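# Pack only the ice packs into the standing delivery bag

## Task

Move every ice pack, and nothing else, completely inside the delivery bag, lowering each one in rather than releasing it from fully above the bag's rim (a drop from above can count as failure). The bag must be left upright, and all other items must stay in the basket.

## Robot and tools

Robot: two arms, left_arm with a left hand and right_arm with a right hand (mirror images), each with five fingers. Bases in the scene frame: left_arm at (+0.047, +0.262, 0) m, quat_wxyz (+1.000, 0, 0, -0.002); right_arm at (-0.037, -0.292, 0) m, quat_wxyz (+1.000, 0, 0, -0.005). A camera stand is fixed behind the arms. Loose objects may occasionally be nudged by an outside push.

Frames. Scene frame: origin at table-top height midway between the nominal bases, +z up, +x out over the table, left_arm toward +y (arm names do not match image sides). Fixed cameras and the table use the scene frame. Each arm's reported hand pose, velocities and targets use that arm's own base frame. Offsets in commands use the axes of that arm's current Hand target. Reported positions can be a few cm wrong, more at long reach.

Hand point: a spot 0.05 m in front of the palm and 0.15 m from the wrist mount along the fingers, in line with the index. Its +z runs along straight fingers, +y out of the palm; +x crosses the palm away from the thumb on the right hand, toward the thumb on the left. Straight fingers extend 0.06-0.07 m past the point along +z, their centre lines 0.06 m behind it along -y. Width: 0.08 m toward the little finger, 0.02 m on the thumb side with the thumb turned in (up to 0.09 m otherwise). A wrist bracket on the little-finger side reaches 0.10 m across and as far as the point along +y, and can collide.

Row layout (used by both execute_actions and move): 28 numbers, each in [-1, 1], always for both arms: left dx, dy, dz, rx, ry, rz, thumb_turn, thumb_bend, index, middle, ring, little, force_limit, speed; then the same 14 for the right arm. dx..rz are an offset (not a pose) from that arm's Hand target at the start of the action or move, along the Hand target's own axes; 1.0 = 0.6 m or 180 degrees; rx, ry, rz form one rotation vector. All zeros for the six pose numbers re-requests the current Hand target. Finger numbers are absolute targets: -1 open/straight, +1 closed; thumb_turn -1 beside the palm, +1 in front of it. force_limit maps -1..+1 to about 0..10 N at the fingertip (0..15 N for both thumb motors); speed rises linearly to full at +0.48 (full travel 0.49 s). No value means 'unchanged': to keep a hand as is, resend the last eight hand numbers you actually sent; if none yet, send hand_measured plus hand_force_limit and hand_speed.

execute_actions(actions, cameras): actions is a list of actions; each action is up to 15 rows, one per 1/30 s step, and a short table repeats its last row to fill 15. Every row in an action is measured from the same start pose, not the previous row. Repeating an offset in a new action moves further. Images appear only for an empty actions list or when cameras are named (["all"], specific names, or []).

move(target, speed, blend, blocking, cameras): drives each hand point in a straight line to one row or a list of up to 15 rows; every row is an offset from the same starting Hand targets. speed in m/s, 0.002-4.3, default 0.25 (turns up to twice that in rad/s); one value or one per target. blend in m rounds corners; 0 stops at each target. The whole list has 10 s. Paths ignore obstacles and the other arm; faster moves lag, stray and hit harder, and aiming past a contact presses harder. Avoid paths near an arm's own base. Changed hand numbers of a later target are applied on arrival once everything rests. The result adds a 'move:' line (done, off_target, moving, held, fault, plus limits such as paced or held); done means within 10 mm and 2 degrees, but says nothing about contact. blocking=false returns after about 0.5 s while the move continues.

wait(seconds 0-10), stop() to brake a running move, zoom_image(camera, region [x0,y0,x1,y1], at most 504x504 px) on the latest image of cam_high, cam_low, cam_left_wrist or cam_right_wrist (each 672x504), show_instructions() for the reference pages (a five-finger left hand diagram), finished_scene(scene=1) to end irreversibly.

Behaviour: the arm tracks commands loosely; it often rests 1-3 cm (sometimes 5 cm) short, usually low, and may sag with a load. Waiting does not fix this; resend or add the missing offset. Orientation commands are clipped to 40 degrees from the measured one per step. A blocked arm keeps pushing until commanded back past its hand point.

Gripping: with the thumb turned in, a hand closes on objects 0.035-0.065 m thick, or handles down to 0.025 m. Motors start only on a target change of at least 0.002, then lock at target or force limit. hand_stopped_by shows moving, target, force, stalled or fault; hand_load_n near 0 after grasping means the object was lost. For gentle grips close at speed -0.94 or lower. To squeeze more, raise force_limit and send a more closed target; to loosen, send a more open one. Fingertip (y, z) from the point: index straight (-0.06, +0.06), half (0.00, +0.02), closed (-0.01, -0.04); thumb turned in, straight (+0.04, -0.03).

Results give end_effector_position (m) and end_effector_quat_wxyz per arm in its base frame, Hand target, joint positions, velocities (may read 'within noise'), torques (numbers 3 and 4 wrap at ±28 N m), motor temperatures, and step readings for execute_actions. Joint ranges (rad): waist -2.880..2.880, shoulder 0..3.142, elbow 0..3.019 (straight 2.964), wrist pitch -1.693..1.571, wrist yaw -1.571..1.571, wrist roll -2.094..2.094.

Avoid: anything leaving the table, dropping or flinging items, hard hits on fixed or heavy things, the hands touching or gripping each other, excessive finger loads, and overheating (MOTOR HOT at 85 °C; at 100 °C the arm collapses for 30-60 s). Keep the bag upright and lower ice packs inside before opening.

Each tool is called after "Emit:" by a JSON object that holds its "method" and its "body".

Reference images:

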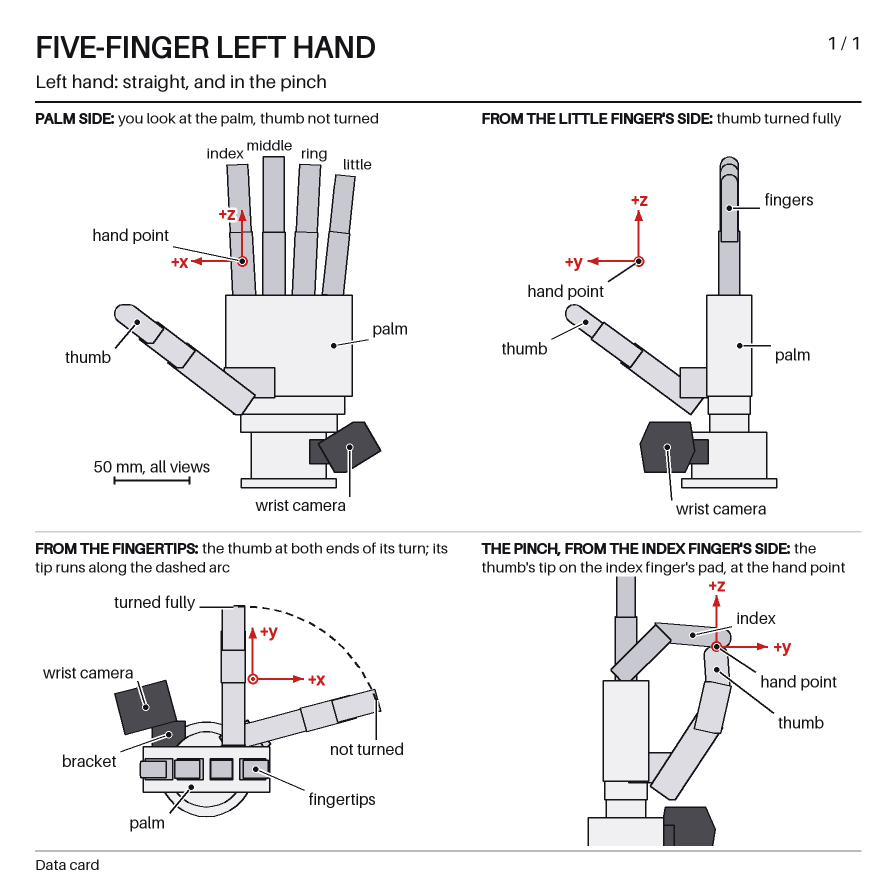

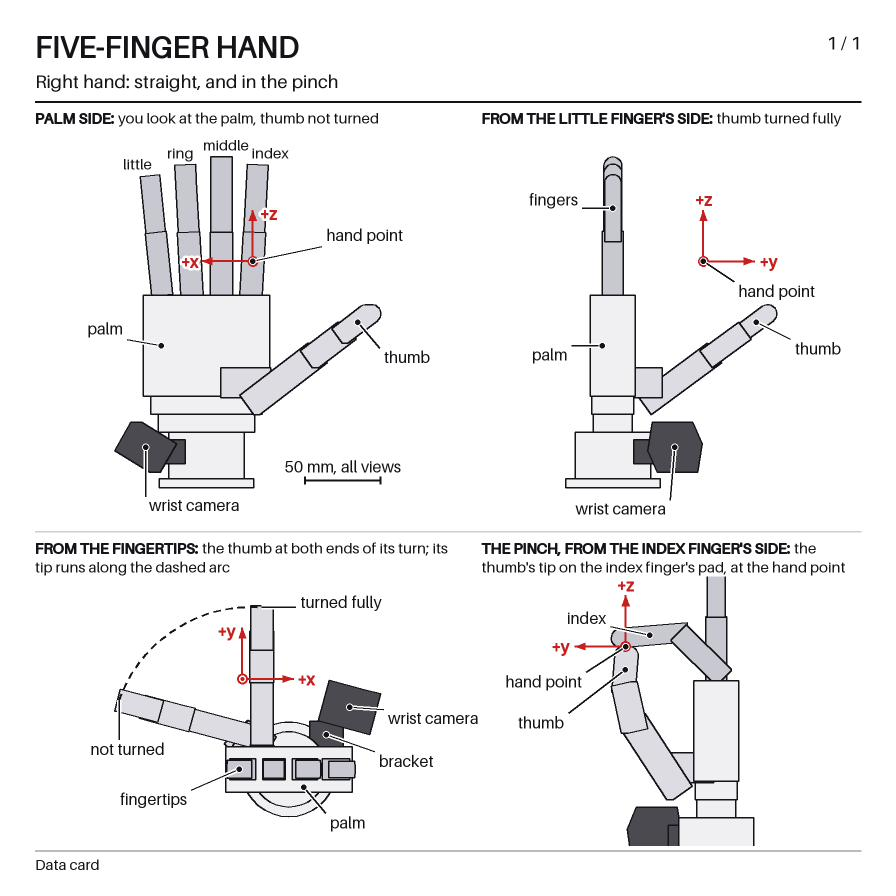

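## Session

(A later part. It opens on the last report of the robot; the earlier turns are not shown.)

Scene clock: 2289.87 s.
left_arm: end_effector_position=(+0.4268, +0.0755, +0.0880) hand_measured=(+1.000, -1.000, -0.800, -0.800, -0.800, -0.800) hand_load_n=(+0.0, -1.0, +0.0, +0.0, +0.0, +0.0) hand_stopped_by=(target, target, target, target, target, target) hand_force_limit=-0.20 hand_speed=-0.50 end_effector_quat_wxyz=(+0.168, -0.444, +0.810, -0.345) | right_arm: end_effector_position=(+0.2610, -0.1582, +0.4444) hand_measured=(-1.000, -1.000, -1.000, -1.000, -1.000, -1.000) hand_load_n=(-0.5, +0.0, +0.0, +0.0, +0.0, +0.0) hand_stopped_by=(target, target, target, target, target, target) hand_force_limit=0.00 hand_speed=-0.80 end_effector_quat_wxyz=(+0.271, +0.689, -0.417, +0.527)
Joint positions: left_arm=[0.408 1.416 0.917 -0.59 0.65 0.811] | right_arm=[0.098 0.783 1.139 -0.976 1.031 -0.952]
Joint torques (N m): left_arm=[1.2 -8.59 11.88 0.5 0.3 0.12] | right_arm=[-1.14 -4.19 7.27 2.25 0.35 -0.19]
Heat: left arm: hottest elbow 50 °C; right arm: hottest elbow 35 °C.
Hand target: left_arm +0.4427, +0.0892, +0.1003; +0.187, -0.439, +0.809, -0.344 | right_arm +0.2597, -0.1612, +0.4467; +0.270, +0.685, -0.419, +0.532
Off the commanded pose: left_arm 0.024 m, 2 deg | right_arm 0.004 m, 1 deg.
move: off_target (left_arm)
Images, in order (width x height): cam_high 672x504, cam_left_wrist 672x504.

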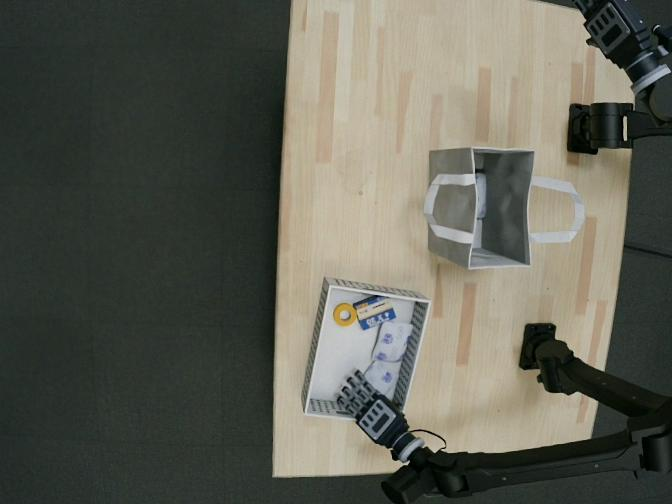

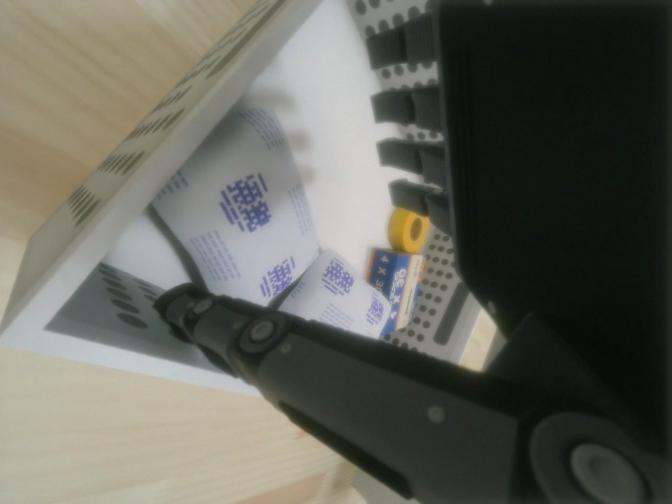

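Emit:
{"method": "move", "body": {"target": [[-0.0262, -0.0047, 0.0048, 0, 0, 0, 1, -1, -0.8, -0.8, -0.8, -0.8, -0.2, -0.5, 0, 0, 0, 0, 0, 0, -1, -1, -1, -1, -1, -1, 0, -0.8],[0.0005, 0.0745, 0.0668, 0, 0, 0, 1, -1, -0.8, -0.8, -0.8, -0.8, -0.2, -0.5, 0, 0, 0, 0, 0, 0, -1, -1, -1, -1, -1, -1, 0, -0.8]], "speed": 0.08, "cameras": ["cam_high","cam_left_wrist"]}}

Emit:
{"method": "zoom_image", "body": {"camera": "cam_high", "region": [290, 270, 430, 440]}}

Emit:
{"method": "zoom_image", "body": {"camera": "cam_left_wrist", "region": [0, 0, 460, 500]}}

Scene clock: 2314.50 s.
left_arm: end_effector_position=(+0.4433, +0.0897, +0.0546) hand_measured=(+1.000, -1.000, -0.800, -0.800, -0.800, -0.800) hand_load_n=(+0.0, +0.0, +0.0, +0.0, +0.0, +0.0) hand_stopped_by=(target, target, target, target, target, target) hand_force_limit=-0.20 hand_speed=-0.50 end_effector_quat_wxyz=(+0.193, -0.434, +0.808, -0.348) | right_arm: end_effector_position=(+0.2610, -0.1582, +0.4444) hand_measured=(-1.000, -1.000, -1.000, -1.000, -1.000, -1.000) hand_load_n=(+0.0, +0.0, +0.0, +0.0, +0.0, +0.0) hand_stopped_by=(target, target, target, target, target, target) hand_force_limit=0.00 hand_speed=-0.80 end_effector_quat_wxyz=(+0.271, +0.689, -0.417, +0.527)
Joint positions: left_arm=[0.425 1.494 0.888 -0.439 0.659 0.826] | right_arm=[0.098 0.783 1.139 -0.976 1.031 -0.952]
Joint torques (N m): left_arm=[0.15 -8.23 6.89 1.29 0.03 0.02] | right_arm=[-1.14 -4.19 7.27 2.25 0.35 -0.19]
Heat: left arm: hottest elbow 49 °C; right arm: hottest elbow 35 °C.
Hand target: left_arm +0.4407, +0.0901, +0.0402; +0.187, -0.439, +0.809, -0.344 | right_arm +0.2597, -0.1612, +0.4467; +0.270, +0.685, -0.419, +0.532
Off the commanded pose: left_arm 0.015 m, 1 deg | right_arm 0.004 m, 1 deg.
move: off_target (left_arm)
Images, in order (width x height): cam_high 672x504, cam_left_wrist 672x504.

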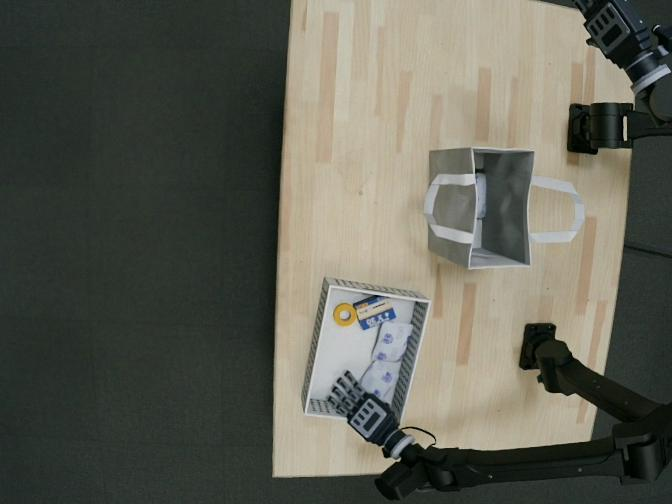

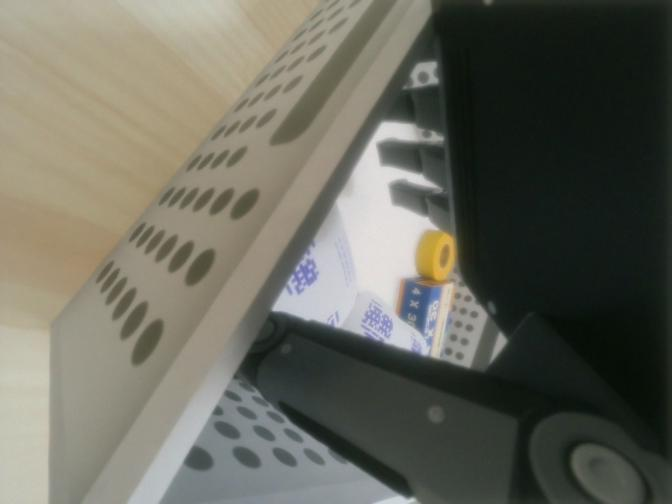

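Scaled by 2.965 from the camera's 672x504 image, which has a finer 960x720 frame.

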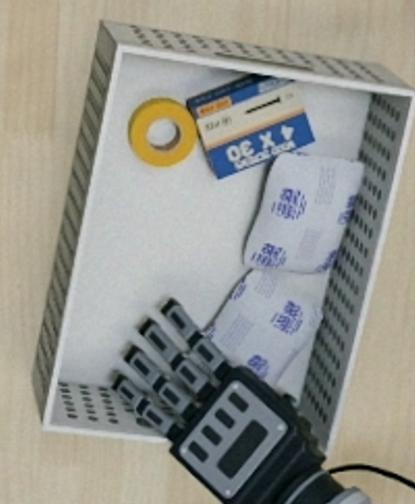

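Scaled by 1.008 from the camera's 672x504 image, which has a finer 960x720 frame.

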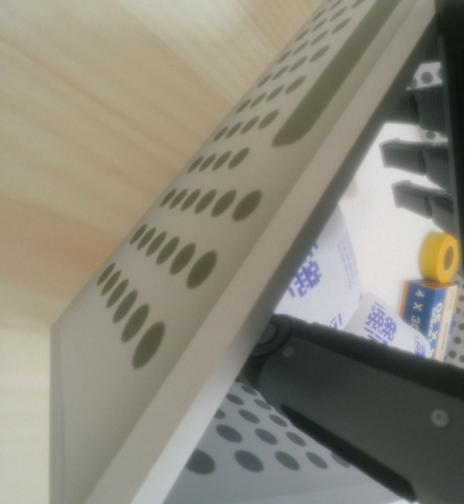

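Emit:
{"method": "move", "body": {"target": [[0, -0.0659, -0.0637, 0, 0, 0, 1, -1, -0.8, -0.8, -0.8, -0.8, -0.2, -0.5, 0, 0, 0, 0, 0, 0, -1, -1, -1, -1, -1, -1, 0, -0.8],[0.037, -0.0733, -0.0558, 0, 0, 0, 1, -1, -0.8, -0.8, -0.8, -0.8, -0.2, -0.5, 0, 0, 0, 0, 0, 0, -1, -1, -1, -1, -1, -1, 0, -0.8],[0.037, -0.035, -0.0187, 0, 0, 0, 1, -1, -0.8, -0.8, -0.8, -0.8, -0.2, -0.5, 0, 0, 0, 0, 0, 0, -1, -1, -1, -1, -1, -1, 0, -0.8]], "speed": 0.1, "cameras": ["cam_high","cam_left_wrist"]}}

Emit:
{"method": "zoom_image", "body": {"camera": "cam_high", "region": [290, 270, 430, 440]}}

Emit:
{"method": "zoom_image", "body": {"camera": "cam_left_wrist", "region": [0, 0, 460, 500]}}

Scene clock: 2360.80 s.
left_arm: end_effector_position=(+0.4337, +0.0709, +0.0695) hand_measured=(+1.000, -1.000, -0.800, -0.800, -0.800, -0.800) hand_load_n=(+0.0, +0.0, +0.0, +0.0, +0.0, +0.0) hand_stopped_by=(target, target, target, target, target, target) hand_force_limit=-0.20 hand_speed=-0.50 end_effector_quat_wxyz=(+0.189, -0.439, +0.809, -0.343) | right_arm: end_effector_position=(+0.2610, -0.1582, +0.4444) hand_measured=(-1.000, -1.000, -1.000, -1.000, -1.000, -1.000) hand_load_n=(+0.0, +0.0, +0.0, +0.0, +0.0, +0.0) hand_stopped_by=(target, target, target, target, target, target) hand_force_limit=0.00 hand_speed=-0.80 end_effector_quat_wxyz=(+0.271, +0.689, -0.417, +0.527)
Joint positions: left_arm=[0.388 1.429 0.866 -0.468 0.631 0.785] | right_arm=[0.098 0.783 1.139 -0.976 1.031 -0.952]
Joint torques (N m): left_arm=[-0.38 -8.53 7.56 1.22 0.24 -0.03] | right_arm=[-1.14 -4.19 7.27 2.25 0.35 -0.19]
Motor temperatures (°C): left_arm=[22 24 44 25 24 25] | right_arm=[22 26 35 23 21 23]
Heat: left arm: hottest elbow 44 °C; right arm: hottest elbow 35 °C.
Hand target: left_arm +0.4341, +0.0680, +0.0632; +0.187, -0.439, +0.809, -0.344 | right_arm +0.2597, -0.1612, +0.4467; +0.270, +0.685, -0.419, +0.532
Off the commanded pose: left_arm 0.007 m, 0 deg | right_arm 0.004 m, 1 deg.
move: done
Images, in order (width x height): cam_high 672x504, cam_left_wrist 672x504.

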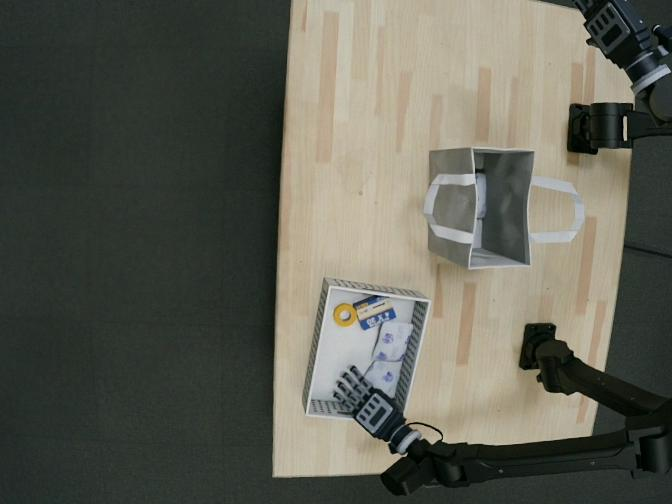

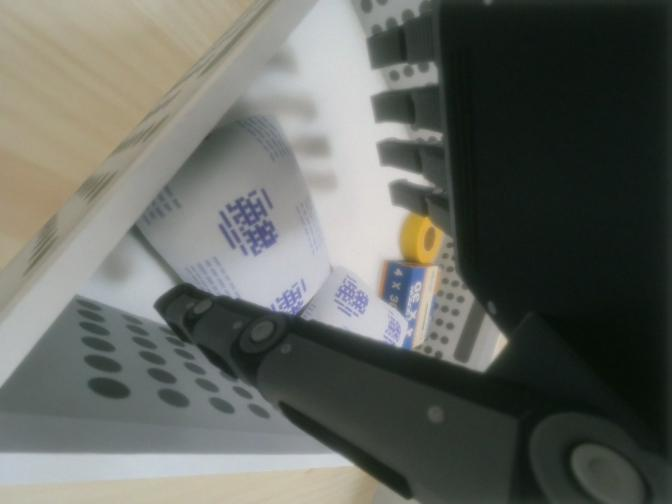

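Scaled by 2.965 from the camera's 672x504 image, which has a finer 960x720 frame.

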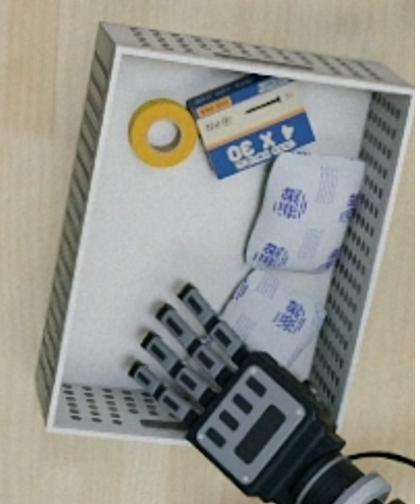

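Scaled by 1.008 from the camera's 672x504 image, which has a finer 960x720 frame.

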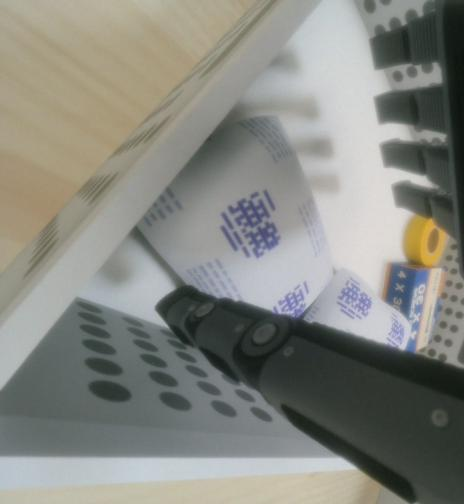

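Emit:
{"method": "move", "body": {"target": [0, 0.036, 0.0348, 0, 0, 0, 1, -1, -0.6, -0.6, -0.6, -0.6, -0.2, -0.7, 0, 0, 0, 0, 0, 0, -1, -1, -1, -1, -1, -1, 0, -0.8], "speed": 0.06, "cameras": ["cam_high","cam_left_wrist"]}}

Emit:
{"method": "zoom_image", "body": {"camera": "cam_high", "region": [290, 270, 430, 440]}}

Emit:
{"method": "zoom_image", "body": {"camera": "cam_left_wrist", "region": [0, 0, 460, 500]}}

Scene clock: 2371.17 s.
left_arm: end_effector_position=(+0.4349, +0.0714, +0.0406) hand_measured=(+1.000, -1.000, -0.600, -0.600, -0.600, -0.600) hand_load_n=(+0.0, +0.0, +0.0, +0.0, +0.0, +0.0) hand_stopped_by=(target, target, target, target, target, target) hand_force_limit=-0.20 hand_speed=-0.70 end_effector_quat_wxyz=(+0.191, -0.438, +0.808, -0.343) | right_arm: end_effector_position=(+0.2610, -0.1582, +0.4444) hand_measured=(-1.000, -1.000, -1.000, -1.000, -1.000, -1.000) hand_load_n=(+0.0, +0.0, +0.0, +0.0, +0.0, +0.0) hand_stopped_by=(target, target, target, target, target, target) hand_force_limit=0.00 hand_speed=-0.80 end_effector_quat_wxyz=(+0.271, +0.689, -0.417, +0.527)
Joint positions: left_arm=[0.388 1.481 0.829 -0.376 0.631 0.784] | right_arm=[0.098 0.783 1.139 -0.976 1.031 -0.952]
Joint torques (N m): left_arm=[-0.38 -8.64 6.98 1.32 0.23 -0.03] | right_arm=[-1.14 -4.19 7.27 2.25 0.35 -0.2]
Heat: left arm: hottest elbow 43 °C; right arm: hottest elbow 35 °C.
Hand target: left_arm +0.4340, +0.0679, +0.0329; +0.187, -0.439, +0.809, -0.344 | right_arm +0.2597, -0.1612, +0.4467; +0.270, +0.685, -0.419, +0.532
Off the commanded pose: left_arm 0.008 m, 0 deg | right_arm 0.004 m, 1 deg.
move: done
Images, in order (width x height): cam_high 672x504, cam_left_wrist 672x504.

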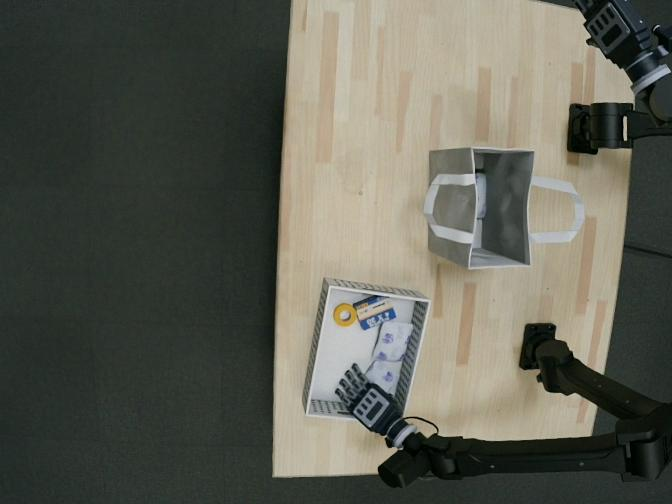

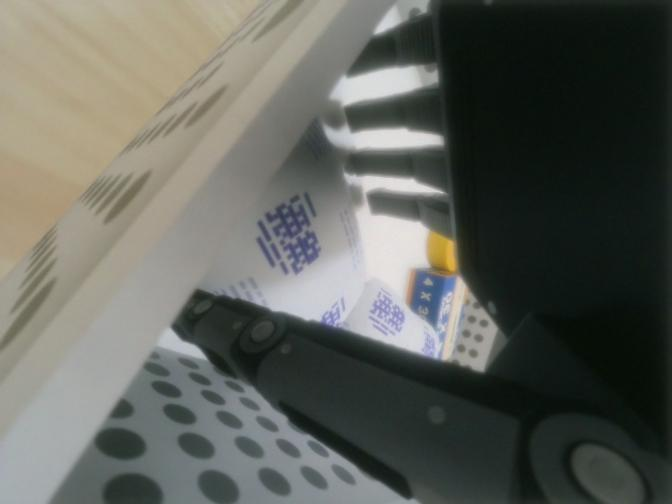

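Scaled by 2.965 from the camera's 672x504 image, which has a finer 960x720 frame.

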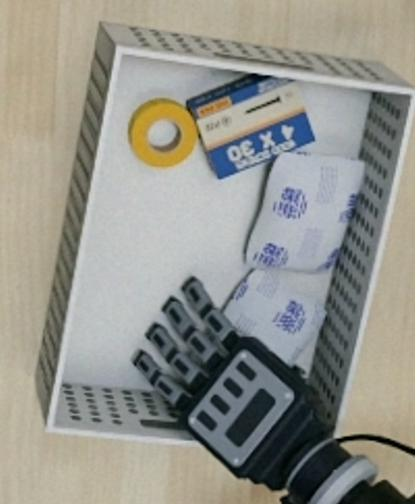

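Scaled by 1.008 from the camera's 672x504 image, which has a finer 960x720 frame.

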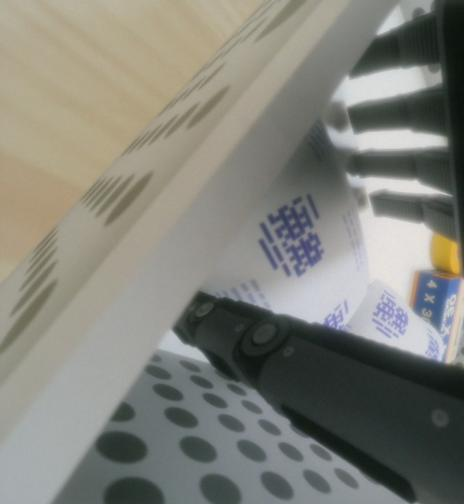

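Emit:
{"method": "move", "body": {"target": [0, -0.006, -0.0058, 0, 0, 0, 1, -0.4, 0.0, 0.0, 0.0, 0.0, -0.2, -0.85, 0, 0, 0, 0, 0, 0, -1, -1, -1, -1, -1, -1, 0, -0.8], "speed": 0.06, "cameras": ["cam_high","cam_left_wrist"]}}

Emit:
{"method": "zoom_image", "body": {"camera": "cam_high", "region": [290, 270, 430, 440]}}

Emit:
{"method": "zoom_image", "body": {"camera": "cam_left_wrist", "region": [0, 0, 460, 500]}}

Scene clock: 2379.80 s.
left_arm: end_effector_position=(+0.4356, +0.0708, +0.0416) hand_measured=(+1.000, -0.798, -0.116, -0.130, -0.074, +0.000) hand_load_n=(+2.0, +8.0, +3.0, +2.0, +3.5, +0.0) hand_stopped_by=(target, force, force, force, force, target) hand_force_limit=-0.20 hand_speed=-0.85 end_effector_quat_wxyz=(+0.192, -0.437, +0.808, -0.344) | right_arm: end_effector_position=(+0.2610, -0.1582, +0.4444) hand_measured=(-1.000, -1.000, -1.000, -1.000, -1.000, -1.000) hand_load_n=(+0.0, +0.0, +0.0, +0.0, +0.0, +0.0) hand_stopped_by=(target, target, target, target, target, target) hand_force_limit=0.00 hand_speed=-0.80 end_effector_quat_wxyz=(+0.271, +0.689, -0.417, +0.527)
Joint positions: left_arm=[0.386 1.479 0.829 -0.374 0.632 0.783] | right_arm=[0.098 0.783 1.139 -0.976 1.031 -0.952]
Joint torques (N m): left_arm=[-0.26 -9.23 7.49 0.64 0.17 -0.02] | right_arm=[-1.14 -4.19 7.27 2.25 0.35 -0.19]
Heat: left arm: hottest elbow 42 °C; right arm: hottest elbow 35 °C.
Hand target: left_arm +0.4341, +0.0679, +0.0380; +0.187, -0.439, +0.809, -0.344 | right_arm +0.2597, -0.1612, +0.4467; +0.270, +0.685, -0.419, +0.532
Off the commanded pose: left_arm 0.005 m, 1 deg | right_arm 0.004 m, 1 deg.
move: done
Images, in order (width x height): cam_high 672x504, cam_left_wrist 672x504.

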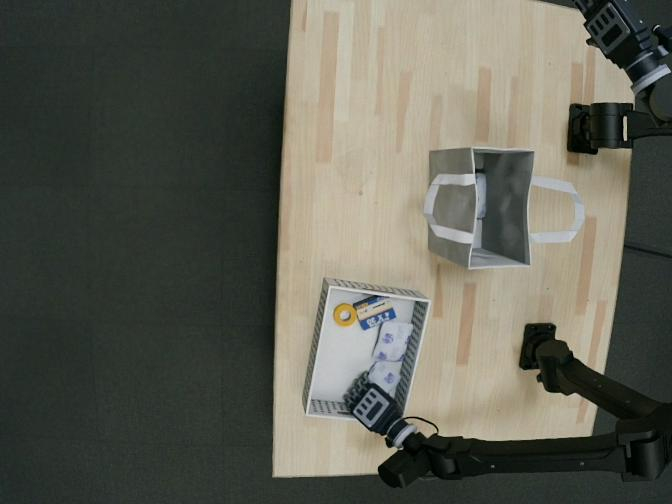

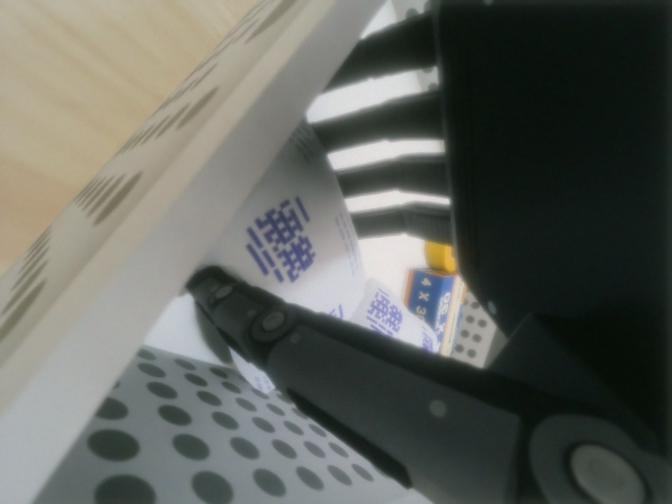

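Scaled by 2.965 from the camera's 672x504 image, which has a finer 960x720 frame.

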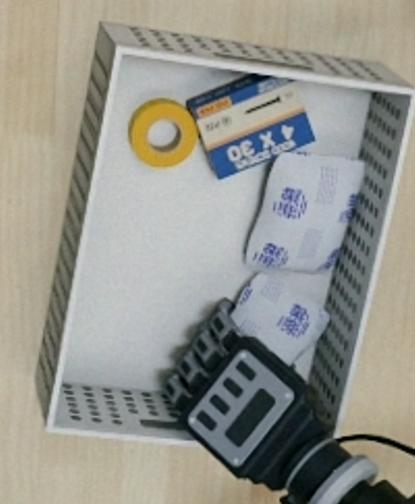

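Scaled by 1.008 from the camera's 672x504 image, which has a finer 960x720 frame.

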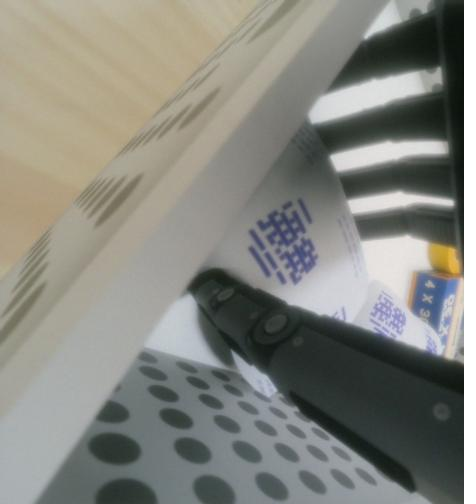

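Emit:
{"method": "move", "body": {"target": [0, -0.0599, -0.0579, 0, 0, 0, 1, -0.4, 0.2, 0.2, 0.2, 0.2, 0.1, -0.85, 0, 0, 0, 0, 0, 0, -1, -1, -1, -1, -1, -1, 0, -0.8], "speed": 0.06, "cameras": ["cam_high","cam_left_wrist"]}}

Emit:
{"method": "zoom_image", "body": {"camera": "cam_high", "region": [290, 270, 430, 440]}}

Emit:
{"method": "zoom_image", "body": {"camera": "cam_left_wrist", "region": [0, 0, 460, 500]}}

Scene clock: 2394.03 s.
left_arm: end_effector_position=(+0.4143, +0.0628, +0.0627) hand_measured=(+1.000, -0.800, -0.078, -0.106, -0.022, +0.200) hand_load_n=(+3.5, +12.0, +5.0, +4.0, +5.0, -0.5) hand_stopped_by=(target, force, force, force, force, target) hand_force_limit=0.10 hand_speed=-0.85 end_effector_quat_wxyz=(+0.167, -0.448, +0.810, -0.340) | right_arm: end_effector_position=(+0.2610, -0.1582, +0.4444) hand_measured=(-1.000, -1.000, -1.000, -1.000, -1.000, -1.000) hand_load_n=(+0.0, +0.0, +0.0, +0.0, +0.0, +0.0) hand_stopped_by=(target, target, target, target, target, target) hand_force_limit=0.00 hand_speed=-0.80 end_effector_quat_wxyz=(+0.271, +0.689, -0.417, +0.527)
Joint positions: left_arm=[0.386 1.411 0.837 -0.504 0.629 0.783] | right_arm=[0.098 0.783 1.139 -0.976 1.031 -0.952]
Joint torques (N m): left_arm=[-0.26 -10.11 12.45 -0.36 0.33 -0.02] | right_arm=[-1.14 -4.19 7.27 2.25 0.35 -0.19]
Heat: left arm: hottest elbow 42 °C; right arm: hottest elbow 35 °C.
Hand target: left_arm +0.4340, +0.0679, +0.0881; +0.187, -0.439, +0.809, -0.344 | right_arm +0.2597, -0.1612, +0.4467; +0.270, +0.685, -0.419, +0.532
Off the commanded pose: left_arm 0.032 m, 3 deg | right_arm 0.004 m, 1 deg.
move: off_target (left_arm)
Images, in order (width x height): cam_high 672x504, cam_left_wrist 672x504.

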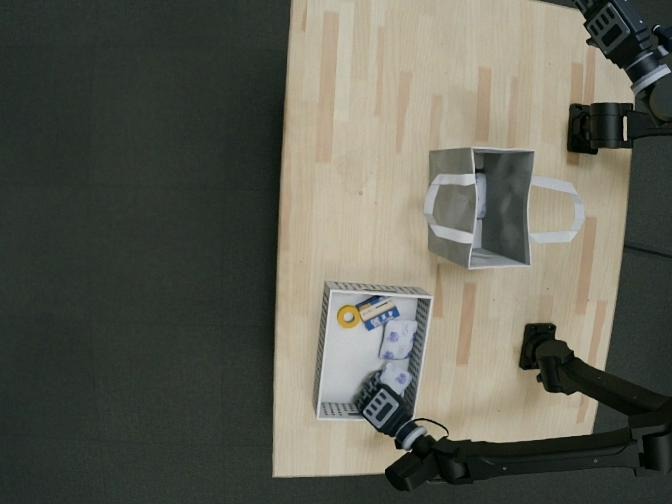

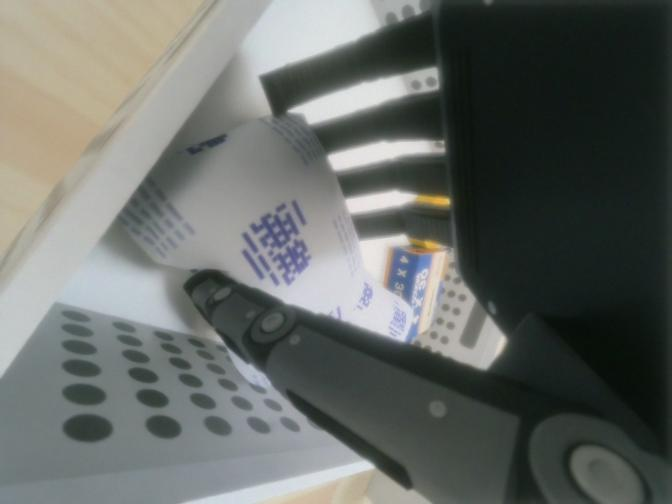

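Scaled by 2.965 from the camera's 672x504 image, which has a finer 960x720 frame.

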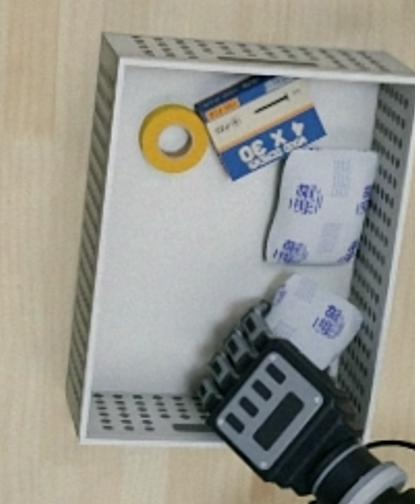

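Scaled by 1.008 from the camera's 672x504 image, which has a finer 960x720 frame.

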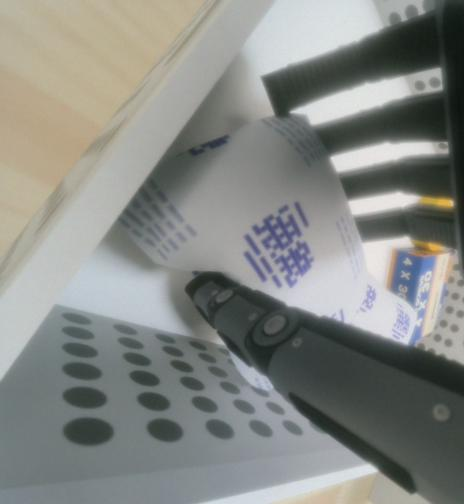

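Emit:
{"method": "move", "body": {"target": [-0.0137, -0.0745, -0.043, 0, 0, 0, 1, -0.4, 0.2, 0.2, 0.2, 0.2, 0.1, -0.85, 0, 0, 0, 0, 0, 0, -1, -1, -1, -1, -1, -1, 0, -0.8], "speed": 0.06, "cameras": ["cam_high","cam_left_wrist","cam_low"]}}

Emit:
{"method": "zoom_image", "body": {"camera": "cam_high", "region": [290, 270, 430, 440]}}

Emit:
{"method": "zoom_image", "body": {"camera": "cam_left_wrist", "region": [0, 0, 460, 500]}}

Scene clock: 2406.57 s.
left_arm: end_effector_position=(+0.4261, +0.0644, +0.1075) hand_measured=(+1.000, -0.800, -0.078, -0.106, -0.022, +0.200) hand_load_n=(+3.0, +12.5, +5.0, +4.0, +4.5, +0.0) hand_stopped_by=(target, force, force, force, force, target) hand_force_limit=0.10 hand_speed=-0.85 end_effector_quat_wxyz=(+0.162, -0.451, +0.810, -0.338) | right_arm: end_effector_position=(+0.2610, -0.1582, +0.4444) hand_measured=(-1.000, -1.000, -1.000, -1.000, -1.000, -1.000) hand_load_n=(+0.0, +0.0, +0.0, +0.0, +0.0, +0.0) hand_stopped_by=(target, target, target, target, target, target) hand_force_limit=0.00 hand_speed=-0.80 end_effector_quat_wxyz=(+0.271, +0.689, -0.417, +0.527)
Joint positions: left_arm=[0.378 1.382 0.944 -0.647 0.622 0.773] | right_arm=[0.098 0.783 1.139 -0.976 1.031 -0.952]
Joint torques (N m): left_arm=[-0.5 -10.17 13.85 0.02 0.33 -0.06] | right_arm=[-1.14 -4.19 7.27 2.26 0.35 -0.19]
Heat: left arm: hottest elbow 45 °C; right arm: hottest elbow 35 °C.
Hand target: left_arm +0.4489, +0.0682, +0.1381; +0.187, -0.439, +0.809, -0.344 | right_arm +0.2597, -0.1612, +0.4467; +0.270, +0.685, -0.419, +0.532
Off the commanded pose: left_arm 0.038 m, 3 deg | right_arm 0.004 m, 1 deg.
move: off_target (left_arm)
Images, in order (width x height): cam_high 672x504, cam_low 672x504, cam_left_wrist 672x504.

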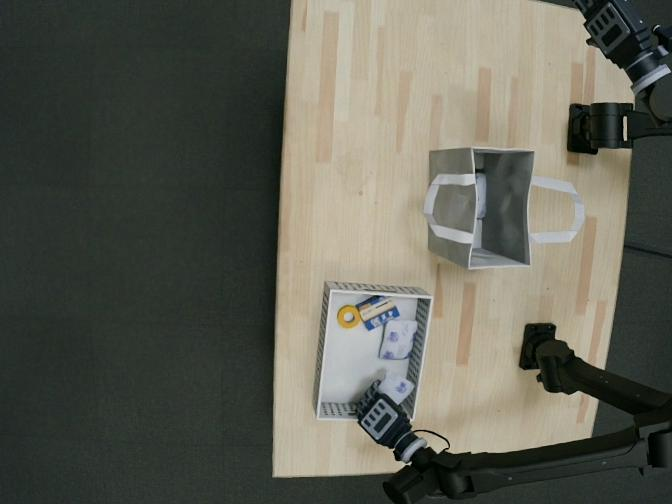

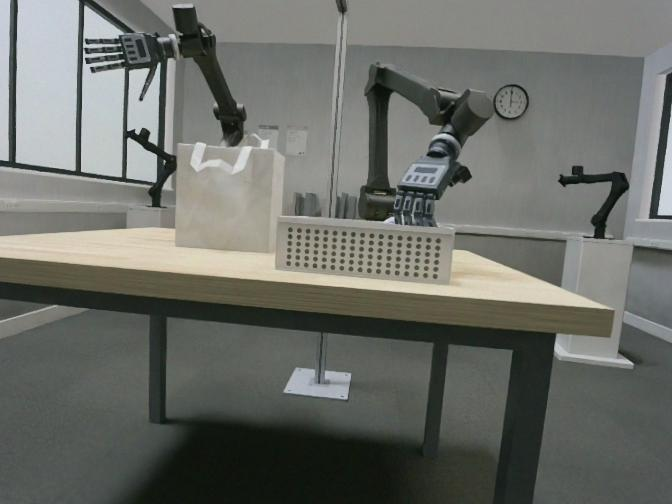

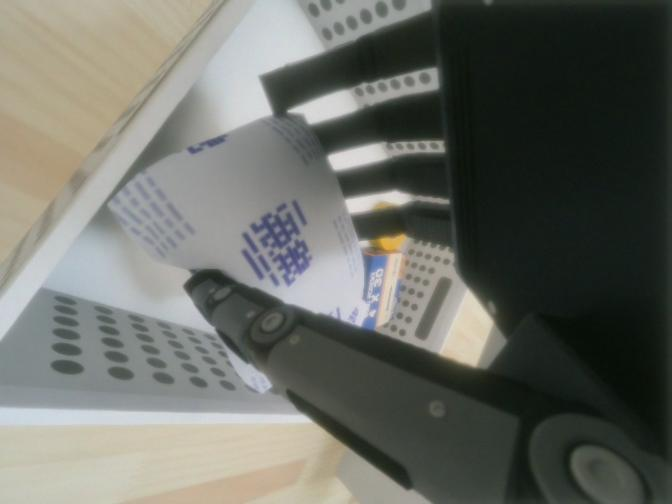

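Scaled by 2.965 from the camera's 672x504 image, which has a finer 960x720 frame.

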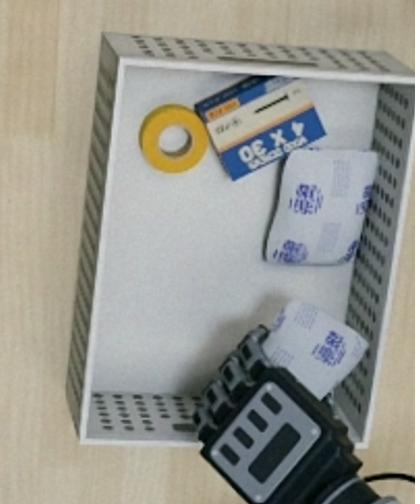

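Scaled by 1.008 from the camera's 672x504 image, which has a finer 960x720 frame.

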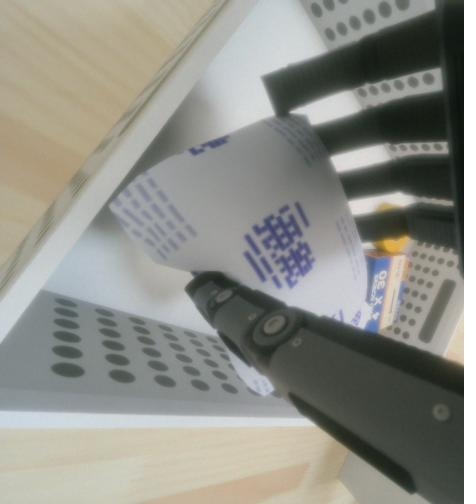

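Emit:
{"method": "move", "body": {"target": [[0, -0.2816, -0.2722, 0, 0, 0, 1, -0.4, 0.2, 0.2, 0.2, 0.2, 0.1, -0.85, 0, 0, 0, 0, 0, 0, -1, -1, -1, -1, -1, -1, 0, -0.8],[0.7348, -0.3215, -0.231, 0, 0.2277, 0.2201, 1, -0.4, 0.2, 0.2, 0.2, 0.2, 0.1, -0.85, 0, 0, 0, 0, 0, 0, -1, -1, -1, -1, -1, -1, 0, -0.8]], "speed": 0.15, "cameras": ["all"]}}

Emit:
{"method": "zoom_image", "body": {"camera": "cam_high", "region": [410, 130, 610, 290]}}

Emit:
{"method": "zoom_image", "body": {"camera": "cam_low", "region": [140, 0, 340, 270]}}

Scene clock: 2490.37 s.
left_arm: end_effector_position=(+0.2308, -0.3113, +0.3546) hand_measured=(+1.000, -0.800, -0.078, -0.106, -0.022, +0.200) hand_load_n=(+3.0, +12.5, +4.5, +4.0, +4.5, +0.0) hand_stopped_by=(target, force, force, force, force, target) hand_force_limit=0.10 hand_speed=-0.85 end_effector_quat_wxyz=(-0.016, -0.006, +0.927, -0.374) | right_arm: end_effector_position=(+0.2610, -0.1582, +0.4444) hand_measured=(-1.000, -1.000, -1.000, -1.000, -1.000, -1.000) hand_load_n=(+0.0, +0.0, +0.0, +0.0, +0.0, +0.0) hand_stopped_by=(target, target, target, target, target, target) hand_force_limit=0.00 hand_speed=-0.80 end_effector_quat_wxyz=(+0.271, +0.689, -0.417, +0.527)
Joint positions: left_arm=[-0.686 1.176 1.421 -1.288 0.586 0.709] | right_arm=[0.098 0.783 1.139 -0.976 1.031 -0.952]
Joint torques (N m): left_arm=[-0.32 -7.18 12.67 1.28 0.3 -0.03] | right_arm=[-1.14 -4.19 7.27 2.26 0.35 -0.19]
Motor temperatures (°C): left_arm=[22 25 51 24 25 25] | right_arm=[22 26 35 23 21 23]
Heat: left arm: hottest elbow 51 °C; right arm: hottest elbow 35 °C.
Hand target: left_arm +0.2376, -0.3206, +0.3729; +0.001, +0.000, +0.921, -0.391 | right_arm +0.2597, -0.1612, +0.4467; +0.270, +0.685, -0.419, +0.532
Off the commanded pose: left_arm 0.022 m, 3 deg | right_arm 0.004 m, 1 deg.
move: off_target (left_arm)

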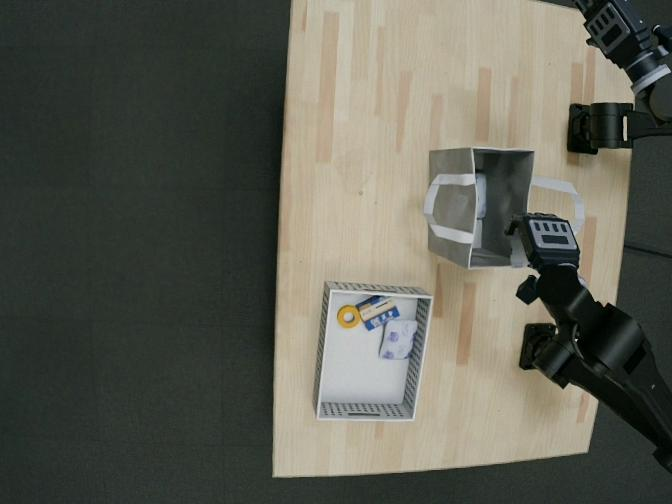

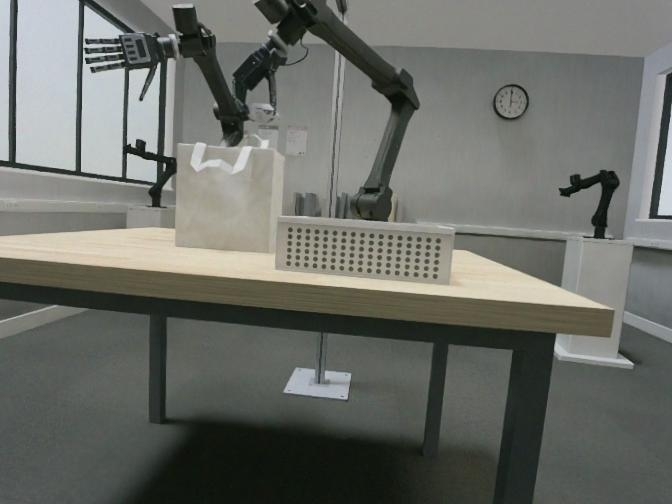

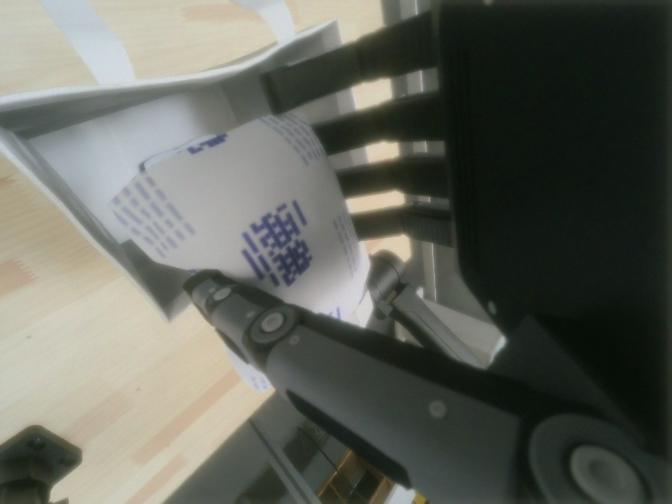

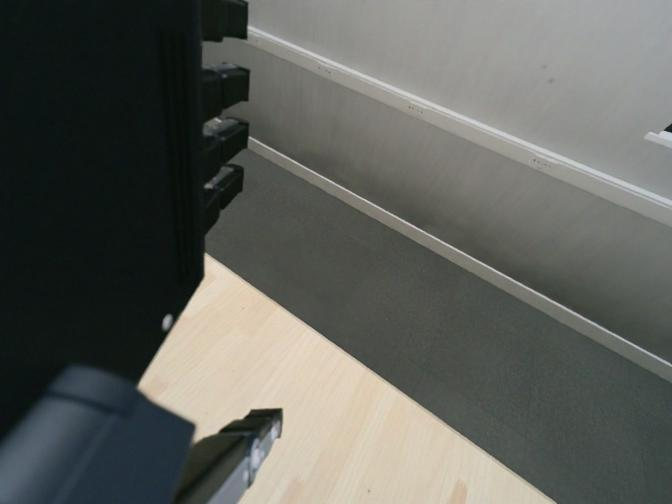

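Scaled by 2.520 from the camera's 672x504 image, which has a finer 960x720 frame.

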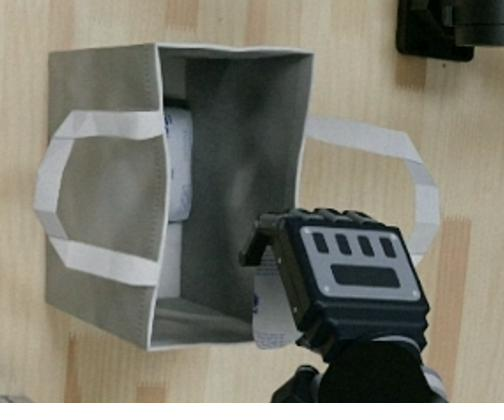

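Scaled by 1.867 from the camera's 672x504 image, which has a finer 960x720 frame.

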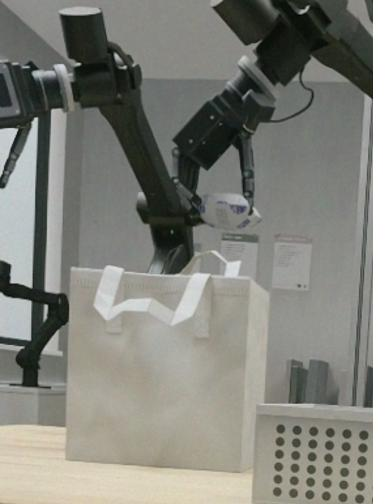

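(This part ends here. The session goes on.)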